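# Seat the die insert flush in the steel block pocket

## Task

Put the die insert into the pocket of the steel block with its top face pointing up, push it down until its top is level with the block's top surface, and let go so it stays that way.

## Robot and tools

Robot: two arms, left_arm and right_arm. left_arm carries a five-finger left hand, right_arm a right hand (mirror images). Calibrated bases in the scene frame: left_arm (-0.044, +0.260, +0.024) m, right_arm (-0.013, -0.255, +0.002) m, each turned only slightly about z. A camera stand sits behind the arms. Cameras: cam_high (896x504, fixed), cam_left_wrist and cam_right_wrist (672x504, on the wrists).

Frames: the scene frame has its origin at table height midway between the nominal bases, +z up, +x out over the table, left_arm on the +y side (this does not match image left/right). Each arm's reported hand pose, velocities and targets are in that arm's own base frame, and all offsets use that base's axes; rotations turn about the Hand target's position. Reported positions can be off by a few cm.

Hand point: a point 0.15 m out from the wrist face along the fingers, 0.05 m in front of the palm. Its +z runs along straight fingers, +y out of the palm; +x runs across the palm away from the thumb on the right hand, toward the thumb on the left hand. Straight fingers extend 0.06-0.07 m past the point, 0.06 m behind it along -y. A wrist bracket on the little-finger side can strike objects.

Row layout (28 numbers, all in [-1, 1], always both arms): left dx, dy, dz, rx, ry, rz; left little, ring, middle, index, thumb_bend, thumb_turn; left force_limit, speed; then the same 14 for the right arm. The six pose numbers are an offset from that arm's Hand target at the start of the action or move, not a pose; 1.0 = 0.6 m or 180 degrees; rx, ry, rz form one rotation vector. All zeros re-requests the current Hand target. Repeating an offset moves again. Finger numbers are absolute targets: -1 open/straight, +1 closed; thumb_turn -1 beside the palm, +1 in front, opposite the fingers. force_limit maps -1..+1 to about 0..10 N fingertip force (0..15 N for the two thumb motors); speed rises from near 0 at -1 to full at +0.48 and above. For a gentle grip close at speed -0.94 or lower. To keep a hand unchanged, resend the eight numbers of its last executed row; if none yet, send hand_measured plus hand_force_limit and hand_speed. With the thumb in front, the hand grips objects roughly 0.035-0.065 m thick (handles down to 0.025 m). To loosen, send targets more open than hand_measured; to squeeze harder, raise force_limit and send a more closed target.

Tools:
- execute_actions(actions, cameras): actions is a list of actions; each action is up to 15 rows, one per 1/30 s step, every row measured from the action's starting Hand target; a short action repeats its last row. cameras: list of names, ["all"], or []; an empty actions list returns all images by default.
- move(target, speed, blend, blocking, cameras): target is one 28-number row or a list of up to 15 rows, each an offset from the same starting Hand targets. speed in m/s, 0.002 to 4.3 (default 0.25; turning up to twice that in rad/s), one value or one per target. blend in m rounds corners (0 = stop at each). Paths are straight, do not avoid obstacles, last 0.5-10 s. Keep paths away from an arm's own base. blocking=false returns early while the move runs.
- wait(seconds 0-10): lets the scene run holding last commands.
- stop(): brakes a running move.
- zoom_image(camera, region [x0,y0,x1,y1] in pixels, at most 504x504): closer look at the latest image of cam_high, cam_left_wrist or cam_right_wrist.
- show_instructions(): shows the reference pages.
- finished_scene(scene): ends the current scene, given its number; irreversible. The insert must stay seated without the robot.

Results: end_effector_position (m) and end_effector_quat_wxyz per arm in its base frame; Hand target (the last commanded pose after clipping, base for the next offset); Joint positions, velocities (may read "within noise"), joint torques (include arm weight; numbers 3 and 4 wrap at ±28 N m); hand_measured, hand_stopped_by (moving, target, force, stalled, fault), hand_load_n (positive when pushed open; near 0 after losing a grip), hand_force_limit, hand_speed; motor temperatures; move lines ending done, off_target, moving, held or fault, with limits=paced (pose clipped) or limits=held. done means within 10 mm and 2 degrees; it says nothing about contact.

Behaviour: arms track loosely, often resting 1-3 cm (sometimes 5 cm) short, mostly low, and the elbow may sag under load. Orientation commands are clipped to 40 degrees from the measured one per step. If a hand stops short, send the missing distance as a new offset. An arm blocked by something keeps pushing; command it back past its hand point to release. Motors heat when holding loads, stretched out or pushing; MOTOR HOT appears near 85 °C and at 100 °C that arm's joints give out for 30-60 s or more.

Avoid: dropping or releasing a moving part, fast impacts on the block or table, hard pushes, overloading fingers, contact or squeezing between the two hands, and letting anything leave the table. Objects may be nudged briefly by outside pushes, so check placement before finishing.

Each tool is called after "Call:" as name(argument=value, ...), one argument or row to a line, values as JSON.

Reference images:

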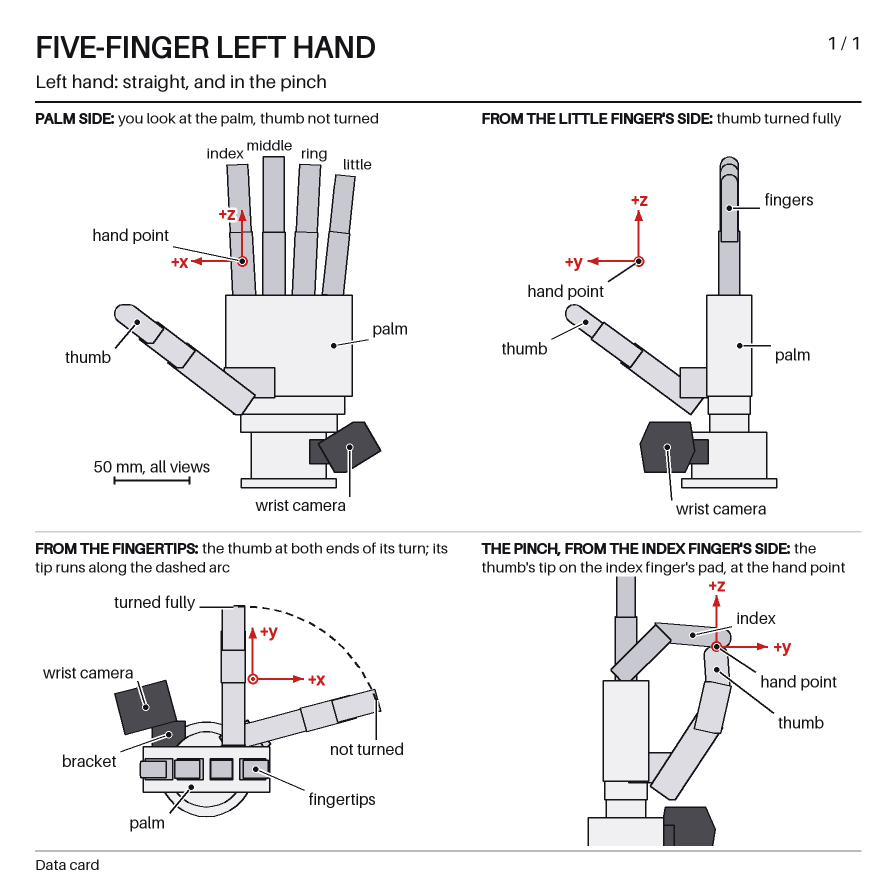

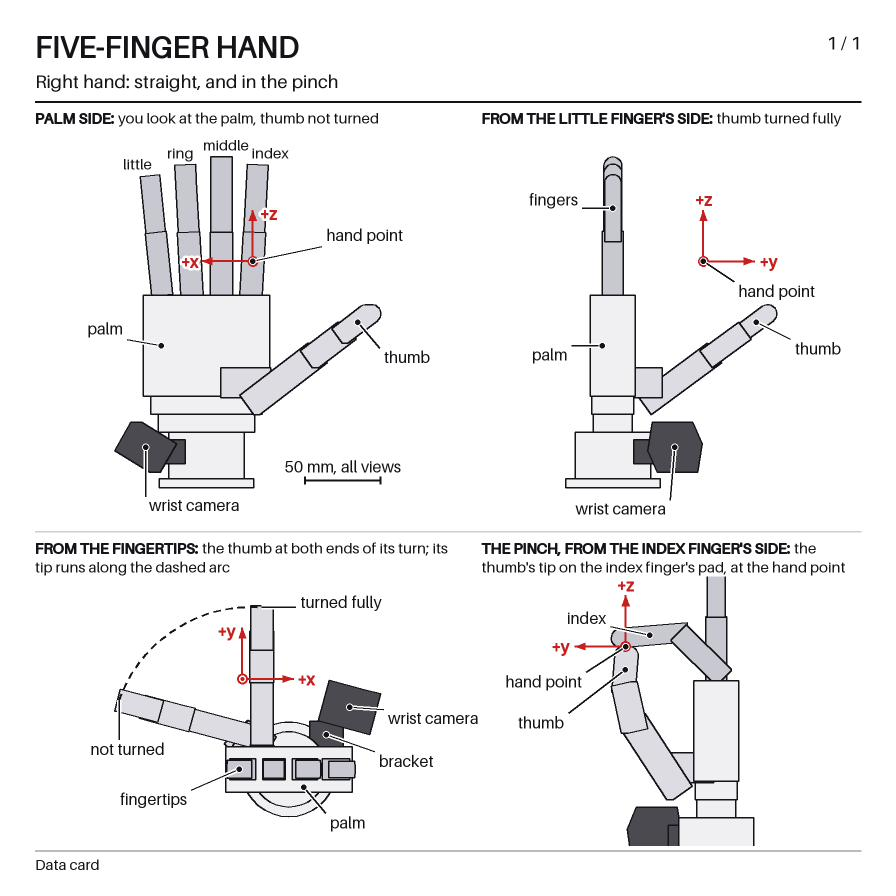

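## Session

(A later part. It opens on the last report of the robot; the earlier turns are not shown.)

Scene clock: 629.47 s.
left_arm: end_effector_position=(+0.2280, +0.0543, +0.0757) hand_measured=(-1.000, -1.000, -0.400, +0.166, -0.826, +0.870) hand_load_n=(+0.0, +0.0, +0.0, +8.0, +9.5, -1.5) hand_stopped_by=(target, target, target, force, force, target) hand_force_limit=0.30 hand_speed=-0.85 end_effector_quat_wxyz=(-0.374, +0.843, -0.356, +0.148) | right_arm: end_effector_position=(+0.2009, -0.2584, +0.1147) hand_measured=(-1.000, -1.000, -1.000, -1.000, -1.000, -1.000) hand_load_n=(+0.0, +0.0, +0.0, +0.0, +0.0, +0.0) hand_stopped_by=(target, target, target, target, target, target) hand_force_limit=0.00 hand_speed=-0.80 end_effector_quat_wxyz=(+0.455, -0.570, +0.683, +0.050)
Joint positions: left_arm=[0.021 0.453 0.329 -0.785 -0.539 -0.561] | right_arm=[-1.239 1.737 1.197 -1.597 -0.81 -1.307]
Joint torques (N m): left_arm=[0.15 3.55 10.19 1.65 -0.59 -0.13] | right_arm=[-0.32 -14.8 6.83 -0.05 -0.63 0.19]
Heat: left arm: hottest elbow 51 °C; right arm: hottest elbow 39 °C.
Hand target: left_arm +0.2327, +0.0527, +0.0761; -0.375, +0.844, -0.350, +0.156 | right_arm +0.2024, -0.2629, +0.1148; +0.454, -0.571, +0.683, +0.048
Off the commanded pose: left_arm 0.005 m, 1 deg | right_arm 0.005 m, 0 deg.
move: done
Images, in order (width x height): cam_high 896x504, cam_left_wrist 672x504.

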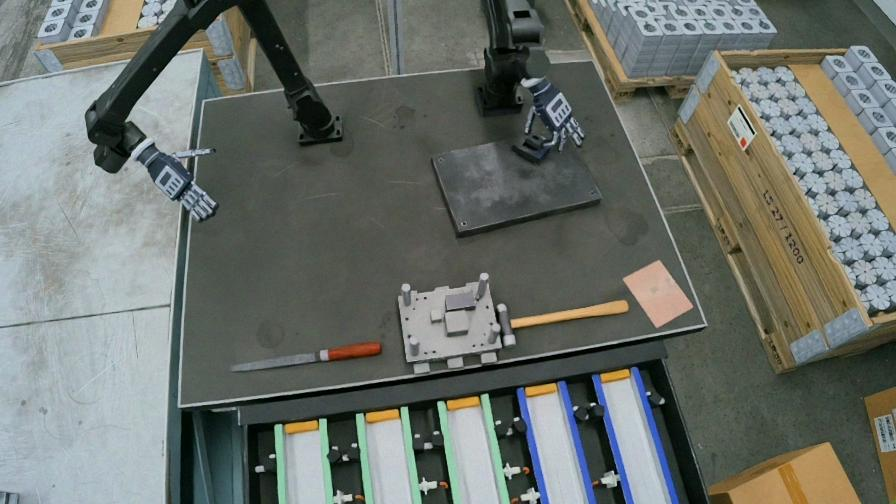

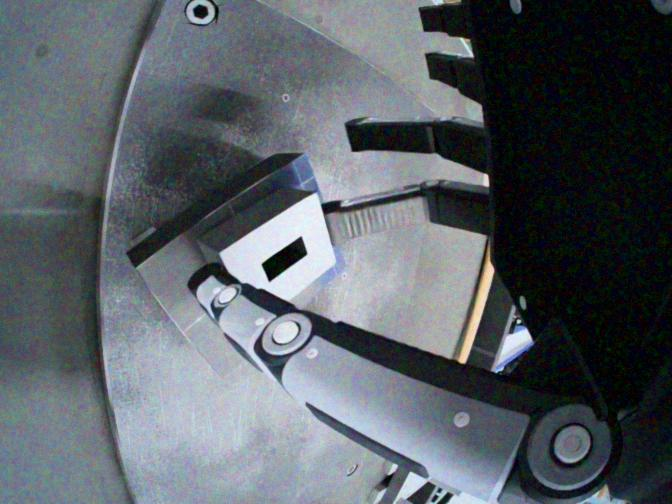

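Call:
move(
  target=[
    [0,0,0.065,0,0,0,-1,-1,-0.4,0.5,-0.75,0.87,0.3,-0.85,0,0,0,0,0,0,-1,-1,-1,-1,-1,-1,0,-0.8],
    [-0.0012,0.0068,0.0565,0,0,0,-1,-1,-0.4,0.5,-0.75,0.87,0.3,-0.85,0,0,0,0,0,0,-1,-1,-1,-1,-1,-1,0,-0.8],
    [0.0055,-0.0132,0.048,0,0,0,-1,-1,-0.4,0.5,-0.75,0.87,0.3,-0.85,0,0,0,0,0,0,-1,-1,-1,-1,-1,-1,0,-0.8],
    [0.0055,-0.0132,-0.0027,0,0,0,-1,-1,-0.4,0.5,-0.75,0.87,0.3,-0.85,0,0,0,0,0,0,-1,-1,-1,-1,-1,-1,0,-0.8],
  ],
  speed=0.07,
  cameras=["cam_left_wrist","cam_high"],
)

Call:
zoom_image(
  camera="cam_left_wrist",
  region=[120, 120, 340, 300],
)

Call:
zoom_image(
  camera="cam_high",
  region=[500, 122, 560, 175],
)

Scene clock: 637.07 s.
left_arm: end_effector_position=(+0.2321, +0.0467, +0.0754) hand_measured=(-1.000, -1.000, -0.400, +0.166, -0.826, +0.870) hand_load_n=(+0.0, +0.0, +0.0, +8.0, +9.5, -1.0) hand_stopped_by=(target, target, target, force, force, target) hand_force_limit=0.30 hand_speed=-0.85 end_effector_quat_wxyz=(-0.375, +0.843, -0.355, +0.151) | right_arm: end_effector_position=(+0.2009, -0.2584, +0.1147) hand_measured=(-1.000, -1.000, -1.000, -1.000, -1.000, -1.000) hand_load_n=(+0.0, +0.0, +0.0, +0.0, +0.0, +0.0) hand_stopped_by=(target, target, target, target, target, target) hand_force_limit=0.00 hand_speed=-0.80 end_effector_quat_wxyz=(+0.455, -0.570, +0.683, +0.050)
Joint positions: left_arm=[-0.036 0.476 0.334 -0.788 -0.575 -0.614] | right_arm=[-1.239 1.737 1.197 -1.597 -0.81 -1.307]
Joint torques (N m): left_arm=[0.5 3.6 10.06 1.5 -0.58 -0.13] | right_arm=[-0.32 -14.86 6.9 -0.08 -0.62 0.17]
Heat: left arm: hottest elbow 51 °C; right arm: hottest elbow 39 °C.
Hand target: left_arm +0.2361, +0.0448, +0.0746; -0.375, +0.844, -0.350, +0.156 | right_arm +0.2024, -0.2629, +0.1148; +0.454, -0.571, +0.683, +0.048
Off the commanded pose: left_arm 0.004 m, 1 deg | right_arm 0.005 m, 0 deg.
move: done
Images, in order (width x height): cam_high 896x504, cam_left_wrist 672x504.

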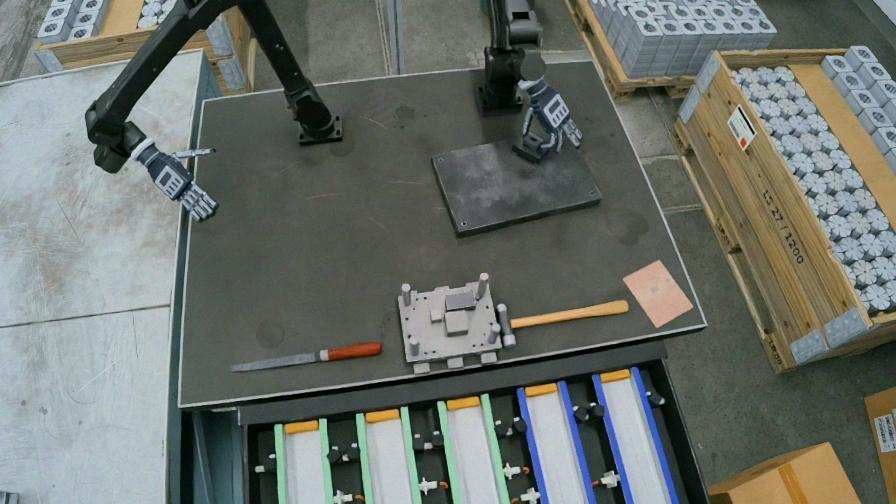

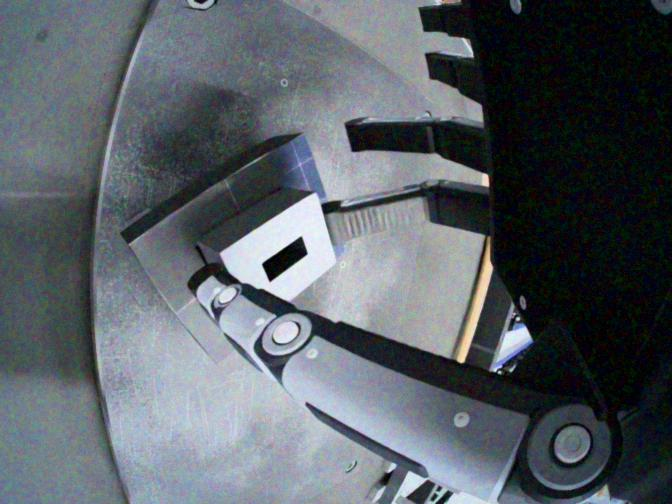

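Scaled by 2.291 from the camera's 672x504 image, which has a finer 960x720 frame.

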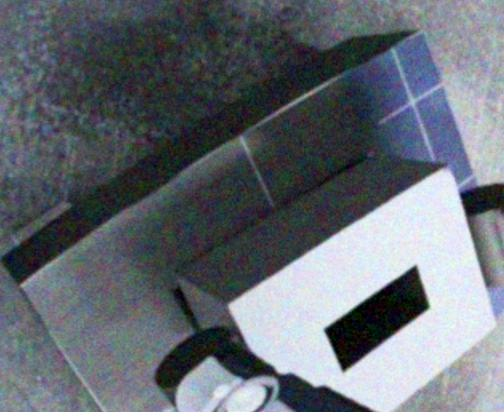

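Scaled by 8.400 from the camera's 896x504 image, which has a finer 1280x720 frame.

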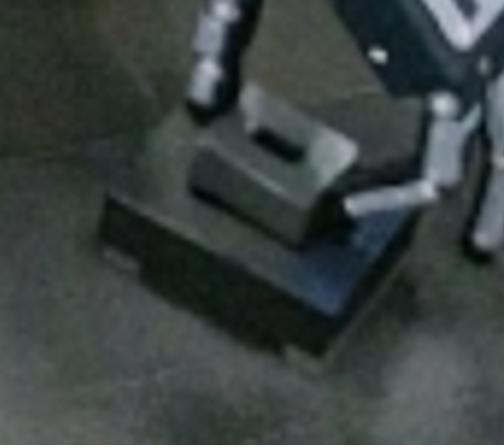

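Call:
zoom_image(
  camera="cam_left_wrist",
  region=[180, 210, 250, 280],
)

Call:
zoom_image(
  camera="cam_left_wrist",
  region=[220, 160, 330, 250],
)

Scaled by 7.200 from the camera's 672x504 image, which has a finer 960x720 frame.

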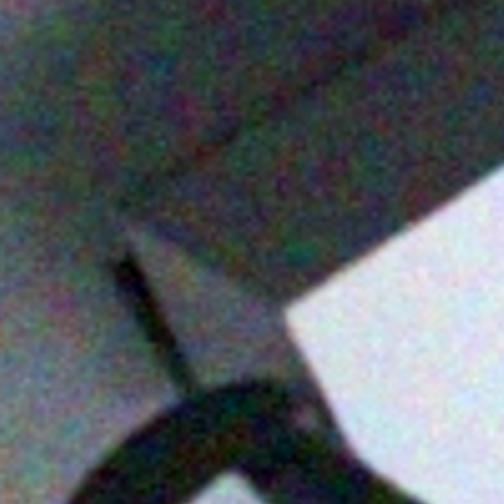

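Scaled by 4.582 from the camera's 672x504 image, which has a finer 960x720 frame.

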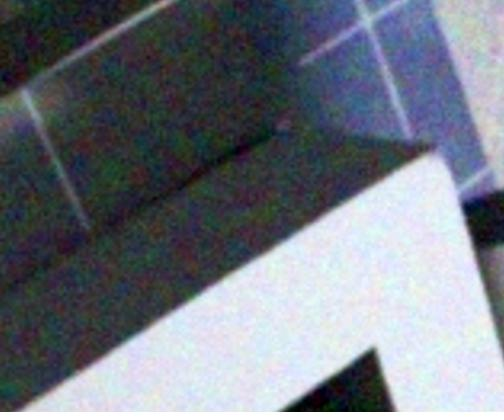

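Call:
move(
  target=[
    [0,0,-0.0055,0,0,0,-1,-1,-0.4,0.5,-0.75,0.87,0.3,-0.85,0,0,0,0,0,0,-1,-1,-1,-1,-1,-1,0,-0.8],
  ],
  speed=0.04,
  cameras=["cam_left_wrist"],
)

Call:
zoom_image(
  camera="cam_left_wrist",
  region=[180, 210, 250, 280],
)

Call:
zoom_image(
  camera="cam_left_wrist",
  region=[220, 160, 330, 250],
)

Scene clock: 643.03 s.
left_arm: end_effector_position=(+0.2337, +0.0466, +0.0747) hand_measured=(-1.000, -1.000, -0.400, +0.166, -0.826, +0.870) hand_load_n=(+0.0, +0.0, +0.0, +8.0, +10.0, -1.0) hand_stopped_by=(target, target, target, force, force, target) hand_force_limit=0.30 hand_speed=-0.85 end_effector_quat_wxyz=(-0.376, +0.842, -0.354, +0.154) | right_arm: end_effector_position=(+0.2009, -0.2584, +0.1147) hand_measured=(-1.000, -1.000, -1.000, -1.000, -1.000, -1.000) hand_load_n=(+0.0, +0.0, +0.0, +0.0, +0.0, +0.0) hand_stopped_by=(target, target, target, target, target, target) hand_force_limit=0.00 hand_speed=-0.80 end_effector_quat_wxyz=(+0.455, -0.570, +0.683, +0.050)
Joint positions: left_arm=[-0.036 0.477 0.33 -0.776 -0.575 -0.614] | right_arm=[-1.239 1.737 1.197 -1.597 -0.81 -1.307]
Joint torques (N m): left_arm=[0.15 4.13 9.7 1.4 -0.58 -0.12] | right_arm=[-0.38 -14.74 6.8 -0.08 -0.62 0.18]
Heat: left arm: hottest elbow 50 °C; right arm: hottest elbow 39 °C.
Hand target: left_arm +0.2361, +0.0448, +0.0713; -0.375, +0.844, -0.350, +0.156 | right_arm +0.2024, -0.2629, +0.1148; +0.454, -0.571, +0.683, +0.048
Off the commanded pose: left_arm 0.005 m, 1 deg | right_arm 0.005 m, 0 deg.
move: done
Images, in order (width x height): cam_left_wrist 672x504.

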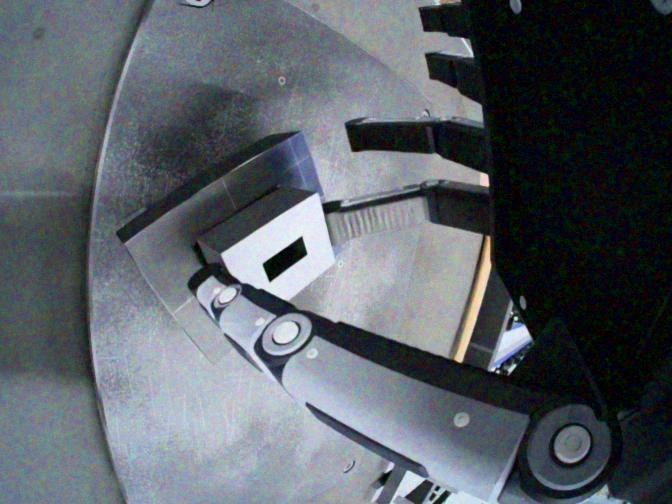

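Scaled by 7.200 from the camera's 672x504 image, which has a finer 960x720 frame.

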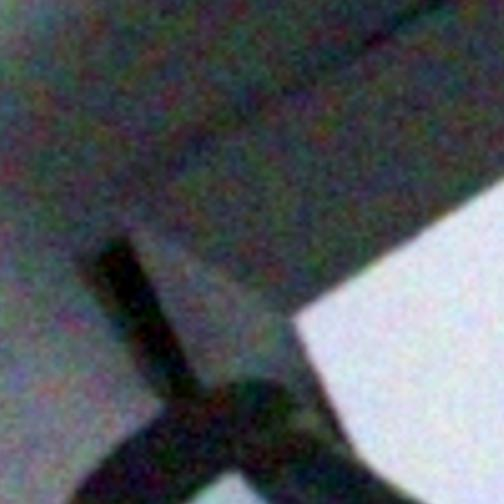

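Scaled by 4.582 from the camera's 672x504 image, which has a finer 960x720 frame.

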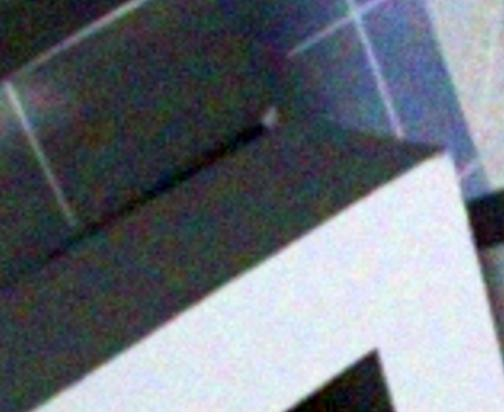

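Call:
move(
  target=[
    [0,0,0.065,0,0,0,-1,-1,-0.4,0.5,-0.75,0.87,0.3,-0.85,0,0,0,0,0,0,-1,-1,-1,-1,-1,-1,0,-0.8],
    [-0.0098,0.0175,0.0565,0,0,0.0067,-1,-1,-0.4,0.5,-0.75,0.87,0.3,-0.85,0,0,0,0,0,0,-1,-1,-1,-1,-1,-1,0,-0.8],
    [-0.0032,-0.0025,0.048,0,0,0.0067,-1,-1,-0.4,0.5,-0.75,0.87,0.3,-0.85,0,0,0,0,0,0,-1,-1,-1,-1,-1,-1,0,-0.8],
    [-0.0032,-0.0025,0.0,0,0,0.0067,-1,-1,-0.4,0.5,-0.75,0.87,0.3,-0.85,0,0,0,0,0,0,-1,-1,-1,-1,-1,-1,0,-0.8],
  ],
  speed=0.07,
  cameras=["cam_left_wrist","cam_high"],
)

Call:
zoom_image(
  camera="cam_left_wrist",
  region=[180, 210, 250, 280],
)

Call:
zoom_image(
  camera="cam_left_wrist",
  region=[220, 160, 330, 250],
)

Scene clock: 650.30 s.
left_arm: end_effector_position=(+0.2317, +0.0452, +0.0754) hand_measured=(-1.000, -1.000, -0.400, +0.166, -0.826, +0.870) hand_load_n=(+0.0, +0.0, +0.0, +8.0, +9.5, -1.5) hand_stopped_by=(target, target, target, force, force, target) hand_force_limit=0.30 hand_speed=-0.85 end_effector_quat_wxyz=(-0.378, +0.846, -0.345, +0.150) | right_arm: end_effector_position=(+0.2009, -0.2584, +0.1147) hand_measured=(-1.000, -1.000, -1.000, -1.000, -1.000, -1.000) hand_load_n=(+0.0, +0.0, +0.0, +0.0, +0.0, +0.0) hand_stopped_by=(target, target, target, target, target, target) hand_force_limit=0.00 hand_speed=-0.80 end_effector_quat_wxyz=(+0.455, -0.570, +0.683, +0.050)
Joint positions: left_arm=[-0.061 0.48 0.335 -0.804 -0.603 -0.659] | right_arm=[-1.239 1.737 1.197 -1.597 -0.81 -1.307]
Joint torques (N m): left_arm=[0.5 4.13 9.47 1.48 -0.59 -0.14] | right_arm=[-0.21 -14.92 6.87 -0.06 -0.63 0.19]
Heat: left arm: hottest elbow 51 °C; right arm: hottest elbow 39 °C.
Hand target: left_arm +0.2342, +0.0433, +0.0714; -0.377, +0.848, -0.341, +0.152 | right_arm +0.2024, -0.2629, +0.1148; +0.454, -0.571, +0.683, +0.048
Off the commanded pose: left_arm 0.005 m, 1 deg | right_arm 0.005 m, 0 deg.
move: done
Images, in order (width x height): cam_high 896x504, cam_left_wrist 672x504.

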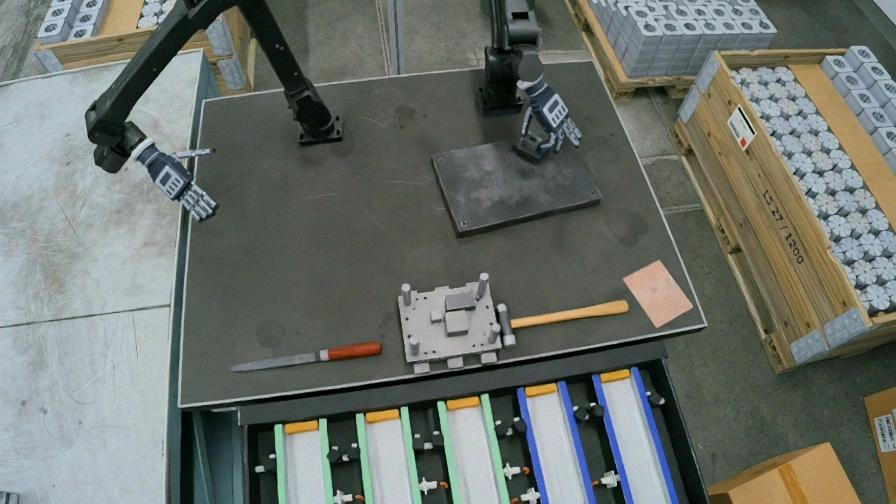

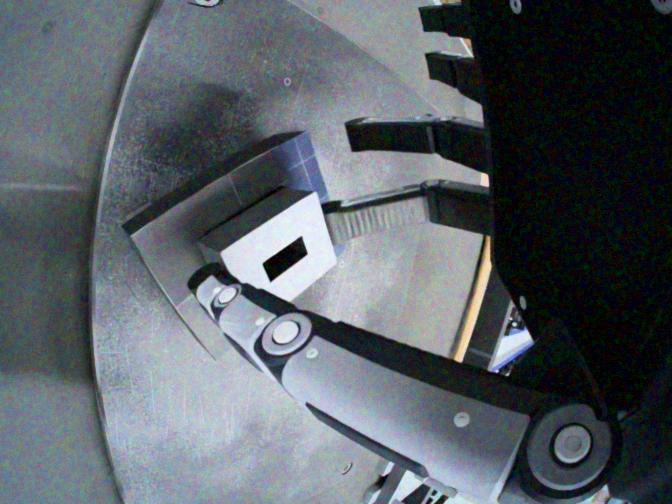

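Scaled by 7.200 from the camera's 672x504 image, which has a finer 960x720 frame.

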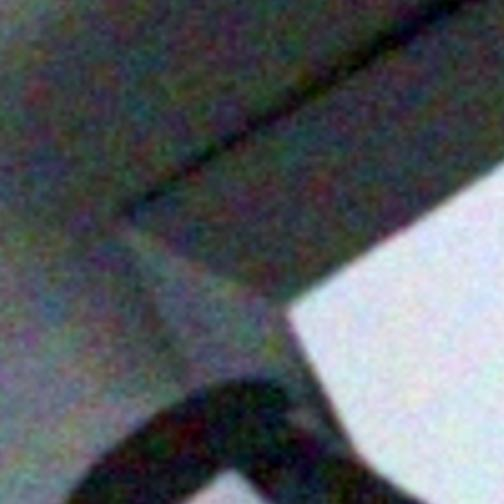

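Scaled by 4.582 from the camera's 672x504 image, which has a finer 960x720 frame.

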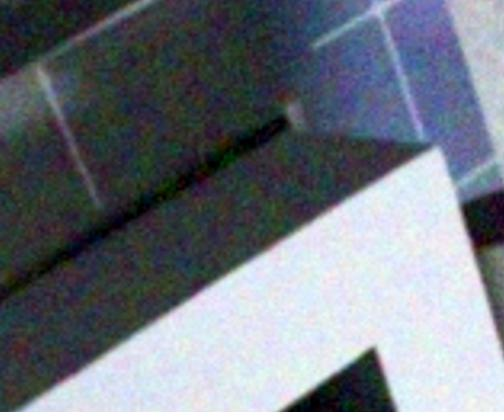

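Call:
move(
  target=[
    [0,0,0.055,0,0,0,-1,-1,-0.4,0.5,-0.75,0.87,0.3,-0.85,0,0,0,0,0,0,-1,-1,-1,-1,-1,-1,0,-0.8],
    [-0.0075,0.0205,0.05,0,0,0.0067,-1,-1,-0.4,0.5,-0.75,0.87,0.3,-0.85,0,0,0,0,0,0,-1,-1,-1,-1,-1,-1,0,-0.8],
    [-0.0012,0.0006,0.045,0,0,0.0067,-1,-1,-0.4,0.5,-0.75,0.87,0.3,-0.85,0,0,0,0,0,0,-1,-1,-1,-1,-1,-1,0,-0.8],
    [-0.0012,0.0006,0.0,0,0,0.0067,-1,-1,-0.4,0.5,-0.75,0.87,0.3,-0.85,0,0,0,0,0,0,-1,-1,-1,-1,-1,-1,0,-0.8],
  ],
  speed=0.07,
  cameras=["cam_left_wrist"],
)

Call:
zoom_image(
  camera="cam_left_wrist",
  region=[180, 210, 250, 280],
)

Call:
zoom_image(
  camera="cam_left_wrist",
  region=[220, 160, 330, 250],
)

Scene clock: 655.67 s.
left_arm: end_effector_position=(+0.2310, +0.0454, +0.0751) hand_measured=(-1.000, -1.000, -0.400, +0.166, -0.826, +0.870) hand_load_n=(+0.0, +0.0, +0.0, +8.0, +9.5, -1.5) hand_stopped_by=(target, target, target, force, force, target) hand_force_limit=0.30 hand_speed=-0.85 end_effector_quat_wxyz=(-0.379, +0.850, -0.336, +0.145) | right_arm: end_effector_position=(+0.2009, -0.2584, +0.1147) hand_measured=(-1.000, -1.000, -1.000, -1.000, -1.000, -1.000) hand_load_n=(+0.0, +0.0, +0.0, +0.0, -0.5, +0.0) hand_stopped_by=(target, target, target, target, target, target) hand_force_limit=0.00 hand_speed=-0.80 end_effector_quat_wxyz=(+0.455, -0.570, +0.683, +0.050)
Joint positions: left_arm=[-0.072 0.489 0.339 -0.817 -0.621 -0.691] | right_arm=[-1.239 1.737 1.197 -1.597 -0.81 -1.307]
Joint torques (N m): left_arm=[0.38 3.96 9.52 1.44 -0.62 -0.13] | right_arm=[-0.38 -14.74 6.84 -0.03 -0.61 0.18]
Heat: left arm: hottest elbow 51 °C; right arm: hottest elbow 39 °C.
Hand target: left_arm +0.2334, +0.0437, +0.0713; -0.378, +0.851, -0.332, +0.148 | right_arm +0.2024, -0.2629, +0.1148; +0.454, -0.571, +0.683, +0.048
Off the commanded pose: left_arm 0.005 m, 1 deg | right_arm 0.005 m, 0 deg.
move: done
Images, in order (width x height): cam_left_wrist 672x504.

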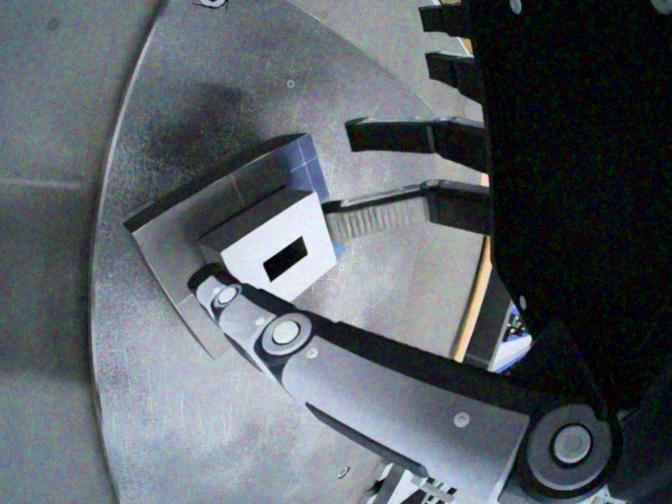

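Scaled by 7.200 from the camera's 672x504 image, which has a finer 960x720 frame.

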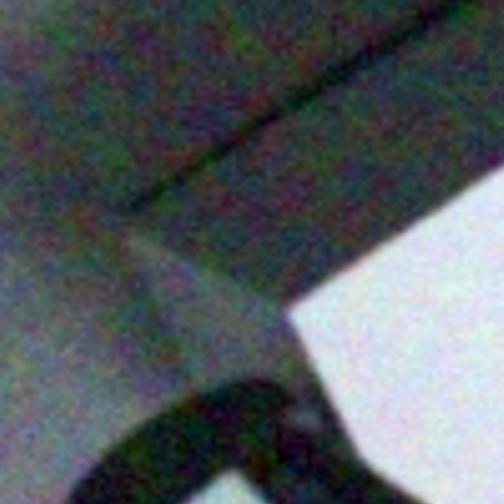

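Scaled by 4.582 from the camera's 672x504 image, which has a finer 960x720 frame.

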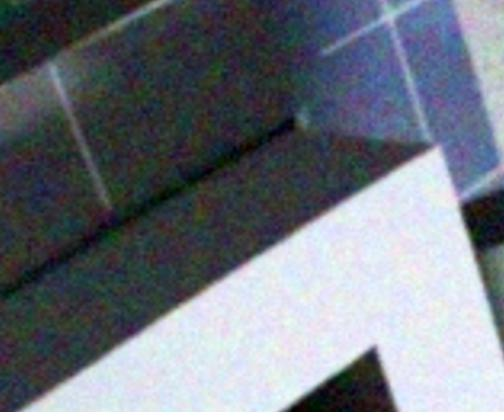

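Call:
move(
  target=[
    [0,0,-0.006,0,0,0,-1,-1,-0.4,0.5,-0.75,0.87,0.3,-0.85,0,0,0,0,0,0,-1,-1,-1,-1,-1,-1,0,-0.8],
  ],
  speed=0.04,
  cameras=["cam_left_wrist"],
)

Call:
zoom_image(
  camera="cam_left_wrist",
  region=[180, 210, 250, 280],
)

Call:
zoom_image(
  camera="cam_left_wrist",
  region=[220, 160, 330, 250],
)

Scene clock: 657.17 s.
left_arm: end_effector_position=(+0.2325, +0.0463, +0.0738) hand_measured=(-1.000, -1.000, -0.400, +0.166, -0.826, +0.870) hand_load_n=(+0.0, +0.0, +0.0, +7.0, +10.0, -1.0) hand_stopped_by=(target, target, target, force, force, target) hand_force_limit=0.30 hand_speed=-0.85 end_effector_quat_wxyz=(-0.382, +0.849, -0.332, +0.148) | right_arm: end_effector_position=(+0.2009, -0.2584, +0.1147) hand_measured=(-1.000, -1.000, -1.000, -1.000, -1.000, -1.000) hand_load_n=(+0.0, +0.0, +0.0, +0.0, +0.0, -0.5) hand_stopped_by=(target, target, target, target, target, target) hand_force_limit=0.00 hand_speed=-0.80 end_effector_quat_wxyz=(+0.455, -0.570, +0.683, +0.050)
Joint positions: left_arm=[-0.072 0.49 0.332 -0.802 -0.626 -0.694] | right_arm=[-1.239 1.737 1.197 -1.597 -0.81 -1.307]
Joint torques (N m): left_arm=[0.38 4.01 9.29 1.31 -0.4 -0.11] | right_arm=[-0.38 -14.86 6.86 -0.05 -0.6 0.17]
Heat: left arm: hottest elbow 51 °C; right arm: hottest elbow 39 °C.
Hand target: left_arm +0.2335, +0.0437, +0.0677; -0.378, +0.851, -0.332, +0.148 | right_arm +0.2024, -0.2629, +0.1148; +0.454, -0.571, +0.683, +0.048
Off the commanded pose: left_arm 0.007 m, 1 deg | right_arm 0.005 m, 0 deg.
move: done
Images, in order (width x height): cam_left_wrist 672x504.

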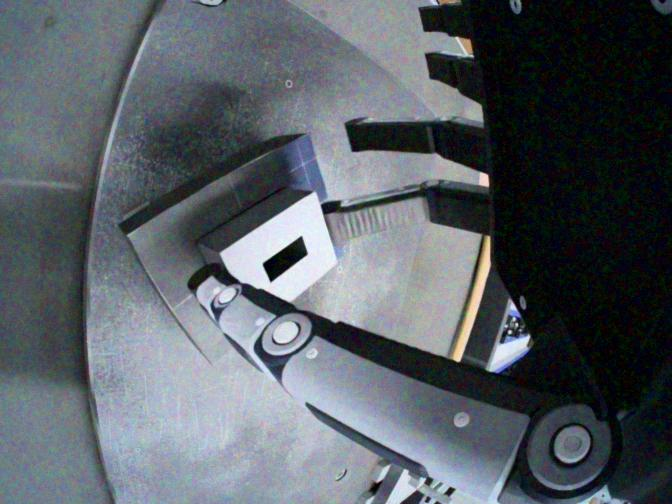

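Scaled by 7.200 from the camera's 672x504 image, which has a finer 960x720 frame.

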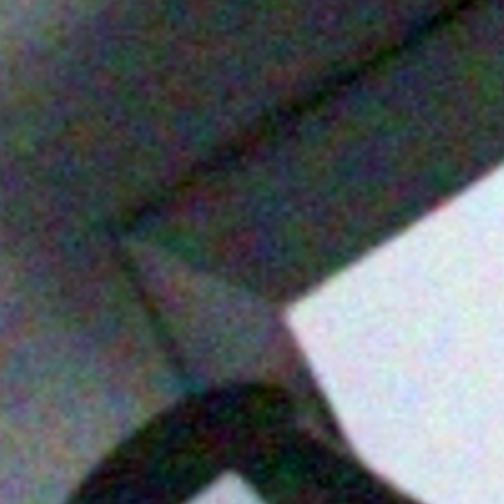

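Scaled by 4.582 from the camera's 672x504 image, which has a finer 960x720 frame.

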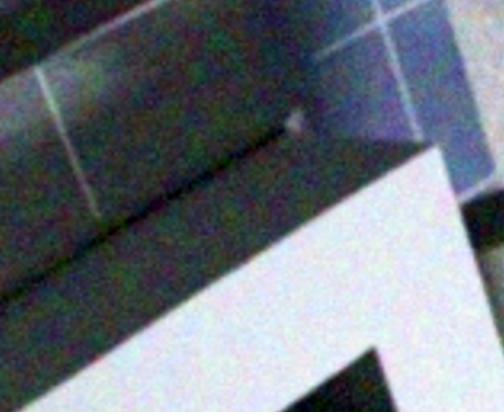

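Call:
move(
  target=[
    [0,0,-0.01,0,0,0,-1,-1,-0.4,0.5,-0.75,0.87,0.3,-0.85,0,0,0,0,0,0,-1,-1,-1,-1,-1,-1,0,-0.8],
  ],
  speed=0.04,
  cameras=["cam_left_wrist","cam_high"],
)

Call:
zoom_image(
  camera="cam_left_wrist",
  region=[180, 210, 250, 280],
)

Call:
zoom_image(
  camera="cam_left_wrist",
  region=[220, 160, 330, 250],
)

Call:
zoom_image(
  camera="cam_high",
  region=[500, 122, 560, 175],
)

Scene clock: 659.07 s.
left_arm: end_effector_position=(+0.2339, +0.0467, +0.0732) hand_measured=(-1.000, -1.000, -0.400, +0.166, -0.828, +0.870) hand_load_n=(+0.0, +0.0, +0.0, +5.5, +11.0, -2.0) hand_stopped_by=(target, target, target, force, force, target) hand_force_limit=0.30 hand_speed=-0.85 end_effector_quat_wxyz=(-0.384, +0.849, -0.330, +0.151) | right_arm: end_effector_position=(+0.2009, -0.2584, +0.1147) hand_measured=(-1.000, -1.000, -1.000, -1.000, -1.000, -1.000) hand_load_n=(+0.0, +0.0, +0.0, +0.0, +0.0, +0.0) hand_stopped_by=(target, target, target, target, target, target) hand_force_limit=0.00 hand_speed=-0.80 end_effector_quat_wxyz=(+0.455, -0.570, +0.683, +0.050)
Joint positions: left_arm=[-0.072 0.49 0.327 -0.79 -0.629 -0.694] | right_arm=[-1.239 1.737 1.197 -1.597 -0.81 -1.307]
Joint torques (N m): left_arm=[0.21 4.48 8.39 1.5 -0.34 -0.11] | right_arm=[-0.15 -14.86 6.83 -0.03 -0.62 0.17]
Heat: left arm: hottest elbow 51 °C; right arm: hottest elbow 39 °C.
Hand target: left_arm +0.2334, +0.0437, +0.0617; -0.378, +0.851, -0.332, +0.148 | right_arm +0.2024, -0.2629, +0.1148; +0.454, -0.571, +0.683, +0.048
Off the commanded pose: left_arm 0.012 m, 1 deg | right_arm 0.005 m, 0 deg.
move: off_target (left_arm)
Images, in order (width x height): cam_high 896x504, cam_left_wrist 672x504.

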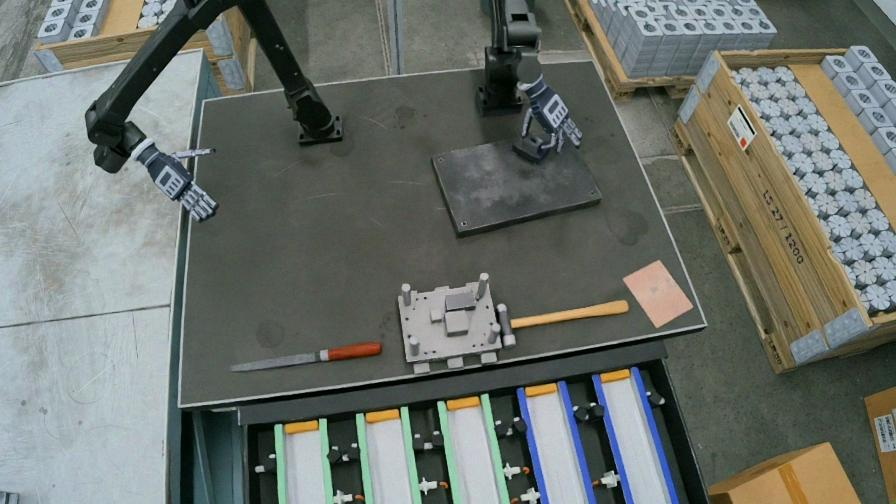

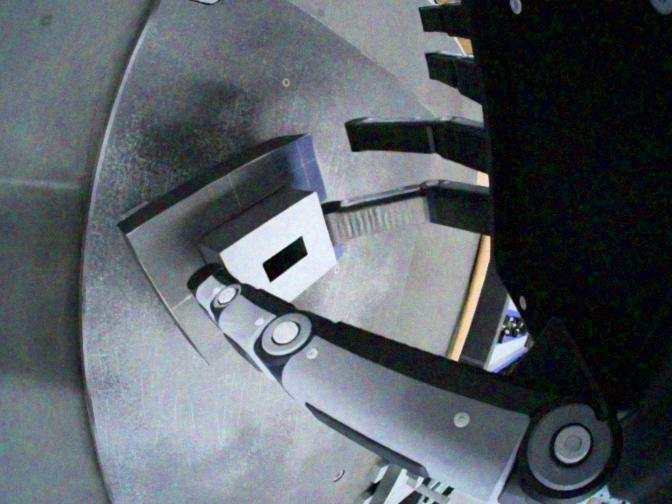

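Scaled by 7.200 from the camera's 672x504 image, which has a finer 960x720 frame.

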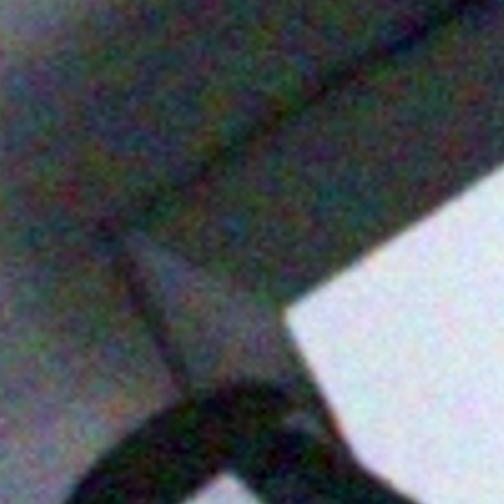

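Scaled by 4.582 from the camera's 672x504 image, which has a finer 960x720 frame.

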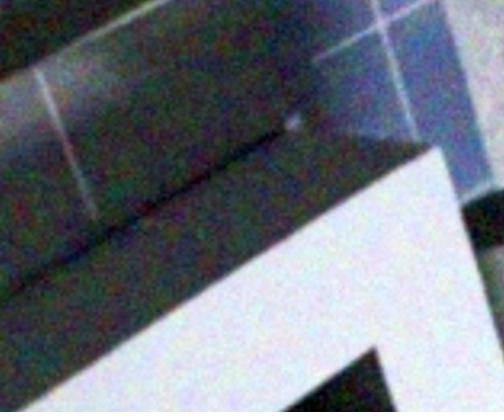

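Scaled by 8.400 from the camera's 896x504 image, which has a finer 1280x720 frame.

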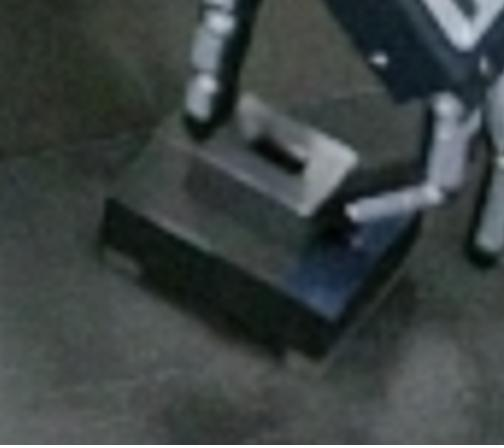

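Call:
move(
  target=[
    [-0.0083,-0.005,0.0,0,0,0,-1,-1,-0.4,0.5,-0.75,0.87,0.3,-0.85,0,0,0,0,0,0,-1,-1,-1,-1,-1,-1,0,-0.8],
  ],
  speed=0.04,
  cameras=["cam_left_wrist"],
)

Call:
zoom_image(
  camera="cam_left_wrist",
  region=[180, 210, 250, 280],
)

Call:
zoom_image(
  camera="cam_left_wrist",
  region=[220, 160, 330, 250],
)

Scene clock: 661.50 s.
left_arm: end_effector_position=(+0.2338, +0.0460, +0.0733) hand_measured=(-1.000, -1.000, -0.400, +0.166, -0.828, +0.870) hand_load_n=(+0.0, +0.0, +0.0, +8.0, +9.5, -3.0) hand_stopped_by=(target, target, target, force, force, target) hand_force_limit=0.30 hand_speed=-0.85 end_effector_quat_wxyz=(-0.388, +0.847, -0.330, +0.150) | right_arm: end_effector_position=(+0.2009, -0.2584, +0.1147) hand_measured=(-1.000, -1.000, -1.000, -1.000, -1.000, -1.000) hand_load_n=(+0.0, +0.0, +0.0, +0.0, +0.0, -0.5) hand_stopped_by=(target, target, target, target, target, target) hand_force_limit=0.00 hand_speed=-0.80 end_effector_quat_wxyz=(+0.455, -0.570, +0.683, +0.050)
Joint positions: left_arm=[-0.088 0.49 0.326 -0.793 -0.645 -0.704] | right_arm=[-1.239 1.737 1.197 -1.597 -0.81 -1.307]
Joint torques (N m): left_arm=[-0.21 2.9 8.31 0.68 -0.15 -0.2] | right_arm=[-0.44 -14.97 6.86 -0.1 -0.63 0.18]
Heat: left arm: hottest elbow 51 °C; right arm: hottest elbow 39 °C.
Hand target: left_arm +0.2285, +0.0407, +0.0617; -0.378, +0.851, -0.332, +0.149 | right_arm +0.2024, -0.2629, +0.1148; +0.454, -0.571, +0.683, +0.048
Off the commanded pose: left_arm 0.014 m, 1 deg | right_arm 0.005 m, 0 deg.
move: off_target (left_arm)
Images, in order (width x height): cam_left_wrist 672x504.

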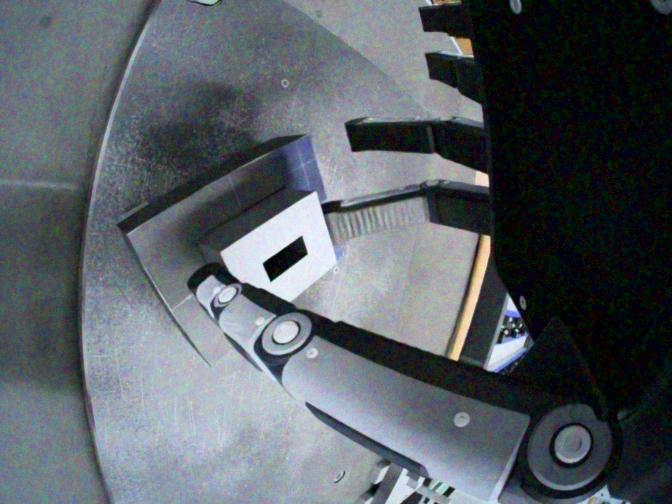

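Scaled by 7.200 from the camera's 672x504 image, which has a finer 960x720 frame.

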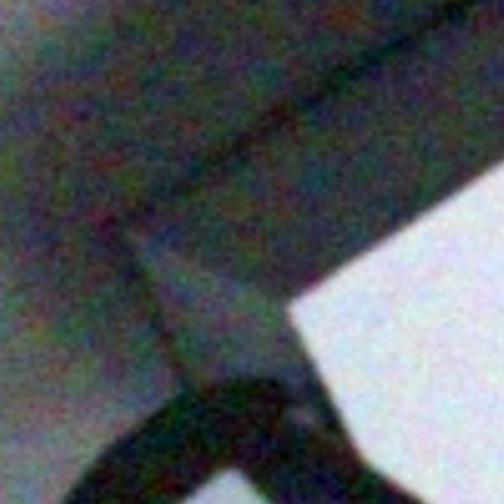

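Scaled by 4.582 from the camera's 672x504 image, which has a finer 960x720 frame.

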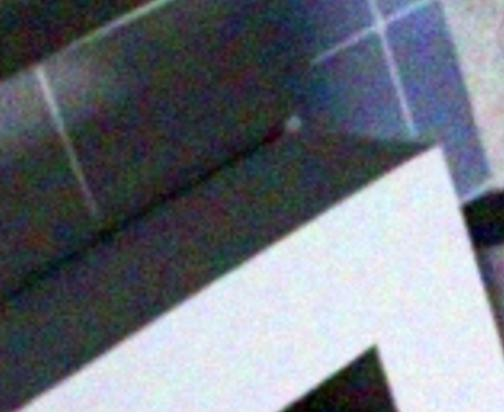

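Call:
move(
  target=[
    [-0.01,-0.005,0.0,0,0,0,-1,-1,-0.4,0.5,-0.75,0.87,0.3,-0.85,0,0,0,0,0,0,-1,-1,-1,-1,-1,-1,0,-0.8],
  ],
  speed=0.04,
  cameras=["cam_left_wrist"],
)

Call:
zoom_image(
  camera="cam_left_wrist",
  region=[180, 210, 250, 280],
)

Call:
zoom_image(
  camera="cam_left_wrist",
  region=[260, 160, 330, 230],
)

Scene clock: 663.90 s.
left_arm: end_effector_position=(+0.2257, +0.0409, +0.0643) hand_measured=(-1.000, -1.000, -0.400, +0.166, -0.828, +0.870) hand_load_n=(+0.0, +0.0, +0.0, +9.0, +8.5, -1.5) hand_stopped_by=(target, target, target, force, force, target) hand_force_limit=0.30 hand_speed=-0.85 end_effector_quat_wxyz=(-0.382, +0.851, -0.329, +0.147) | right_arm: end_effector_position=(+0.2009, -0.2584, +0.1147) hand_measured=(-1.000, -1.000, -1.000, -1.000, -1.000, -1.000) hand_load_n=(+0.0, +0.0, +0.0, +0.0, +0.0, +0.0) hand_stopped_by=(target, target, target, target, target, target) hand_force_limit=0.00 hand_speed=-0.80 end_effector_quat_wxyz=(+0.455, -0.570, +0.683, +0.050)
Joint positions: left_arm=[-0.119 0.476 0.308 -0.825 -0.655 -0.75] | right_arm=[-1.239 1.737 1.197 -1.597 -0.81 -1.307]
Joint torques (N m): left_arm=[-0.15 2.26 9.58 0.34 -0.4 -0.06] | right_arm=[-0.5 -14.92 6.86 -0.01 -0.62 0.19]
Heat: left arm: hottest elbow 51 °C; right arm: hottest elbow 39 °C.
Hand target: left_arm +0.2225, +0.0377, +0.0618; -0.378, +0.851, -0.332, +0.148 | right_arm +0.2024, -0.2629, +0.1148; +0.454, -0.571, +0.683, +0.048
Off the commanded pose: left_arm 0.005 m, 1 deg | right_arm 0.005 m, 0 deg.
move: done
Images, in order (width x height): cam_left_wrist 672x504.

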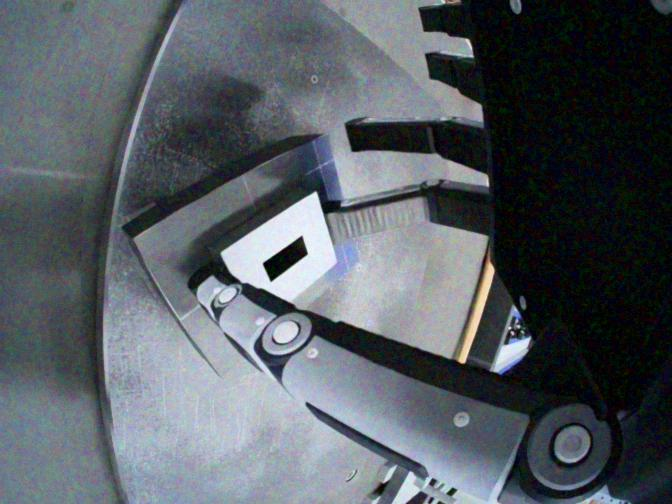

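Scaled by 7.200 from the camera's 672x504 image, which has a finer 960x720 frame.

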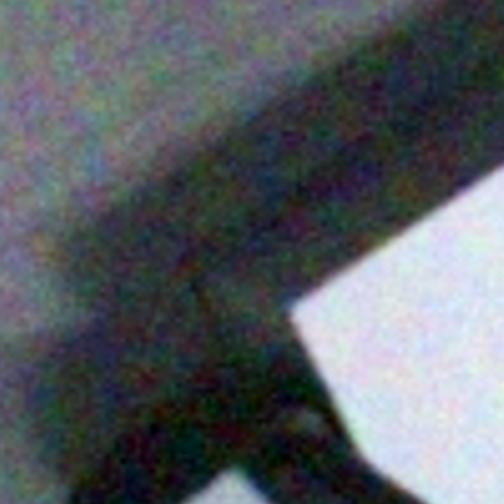

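Scaled by 7.200 from the camera's 672x504 image, which has a finer 960x720 frame.

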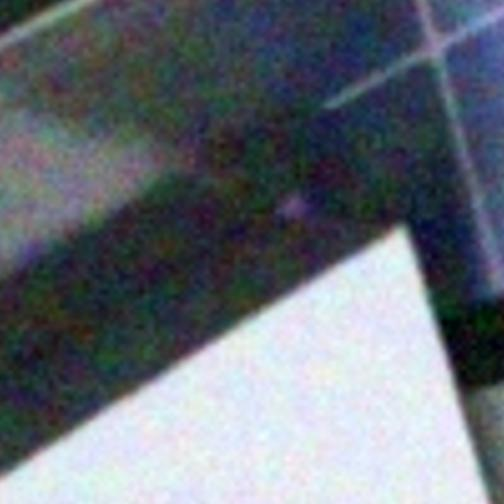

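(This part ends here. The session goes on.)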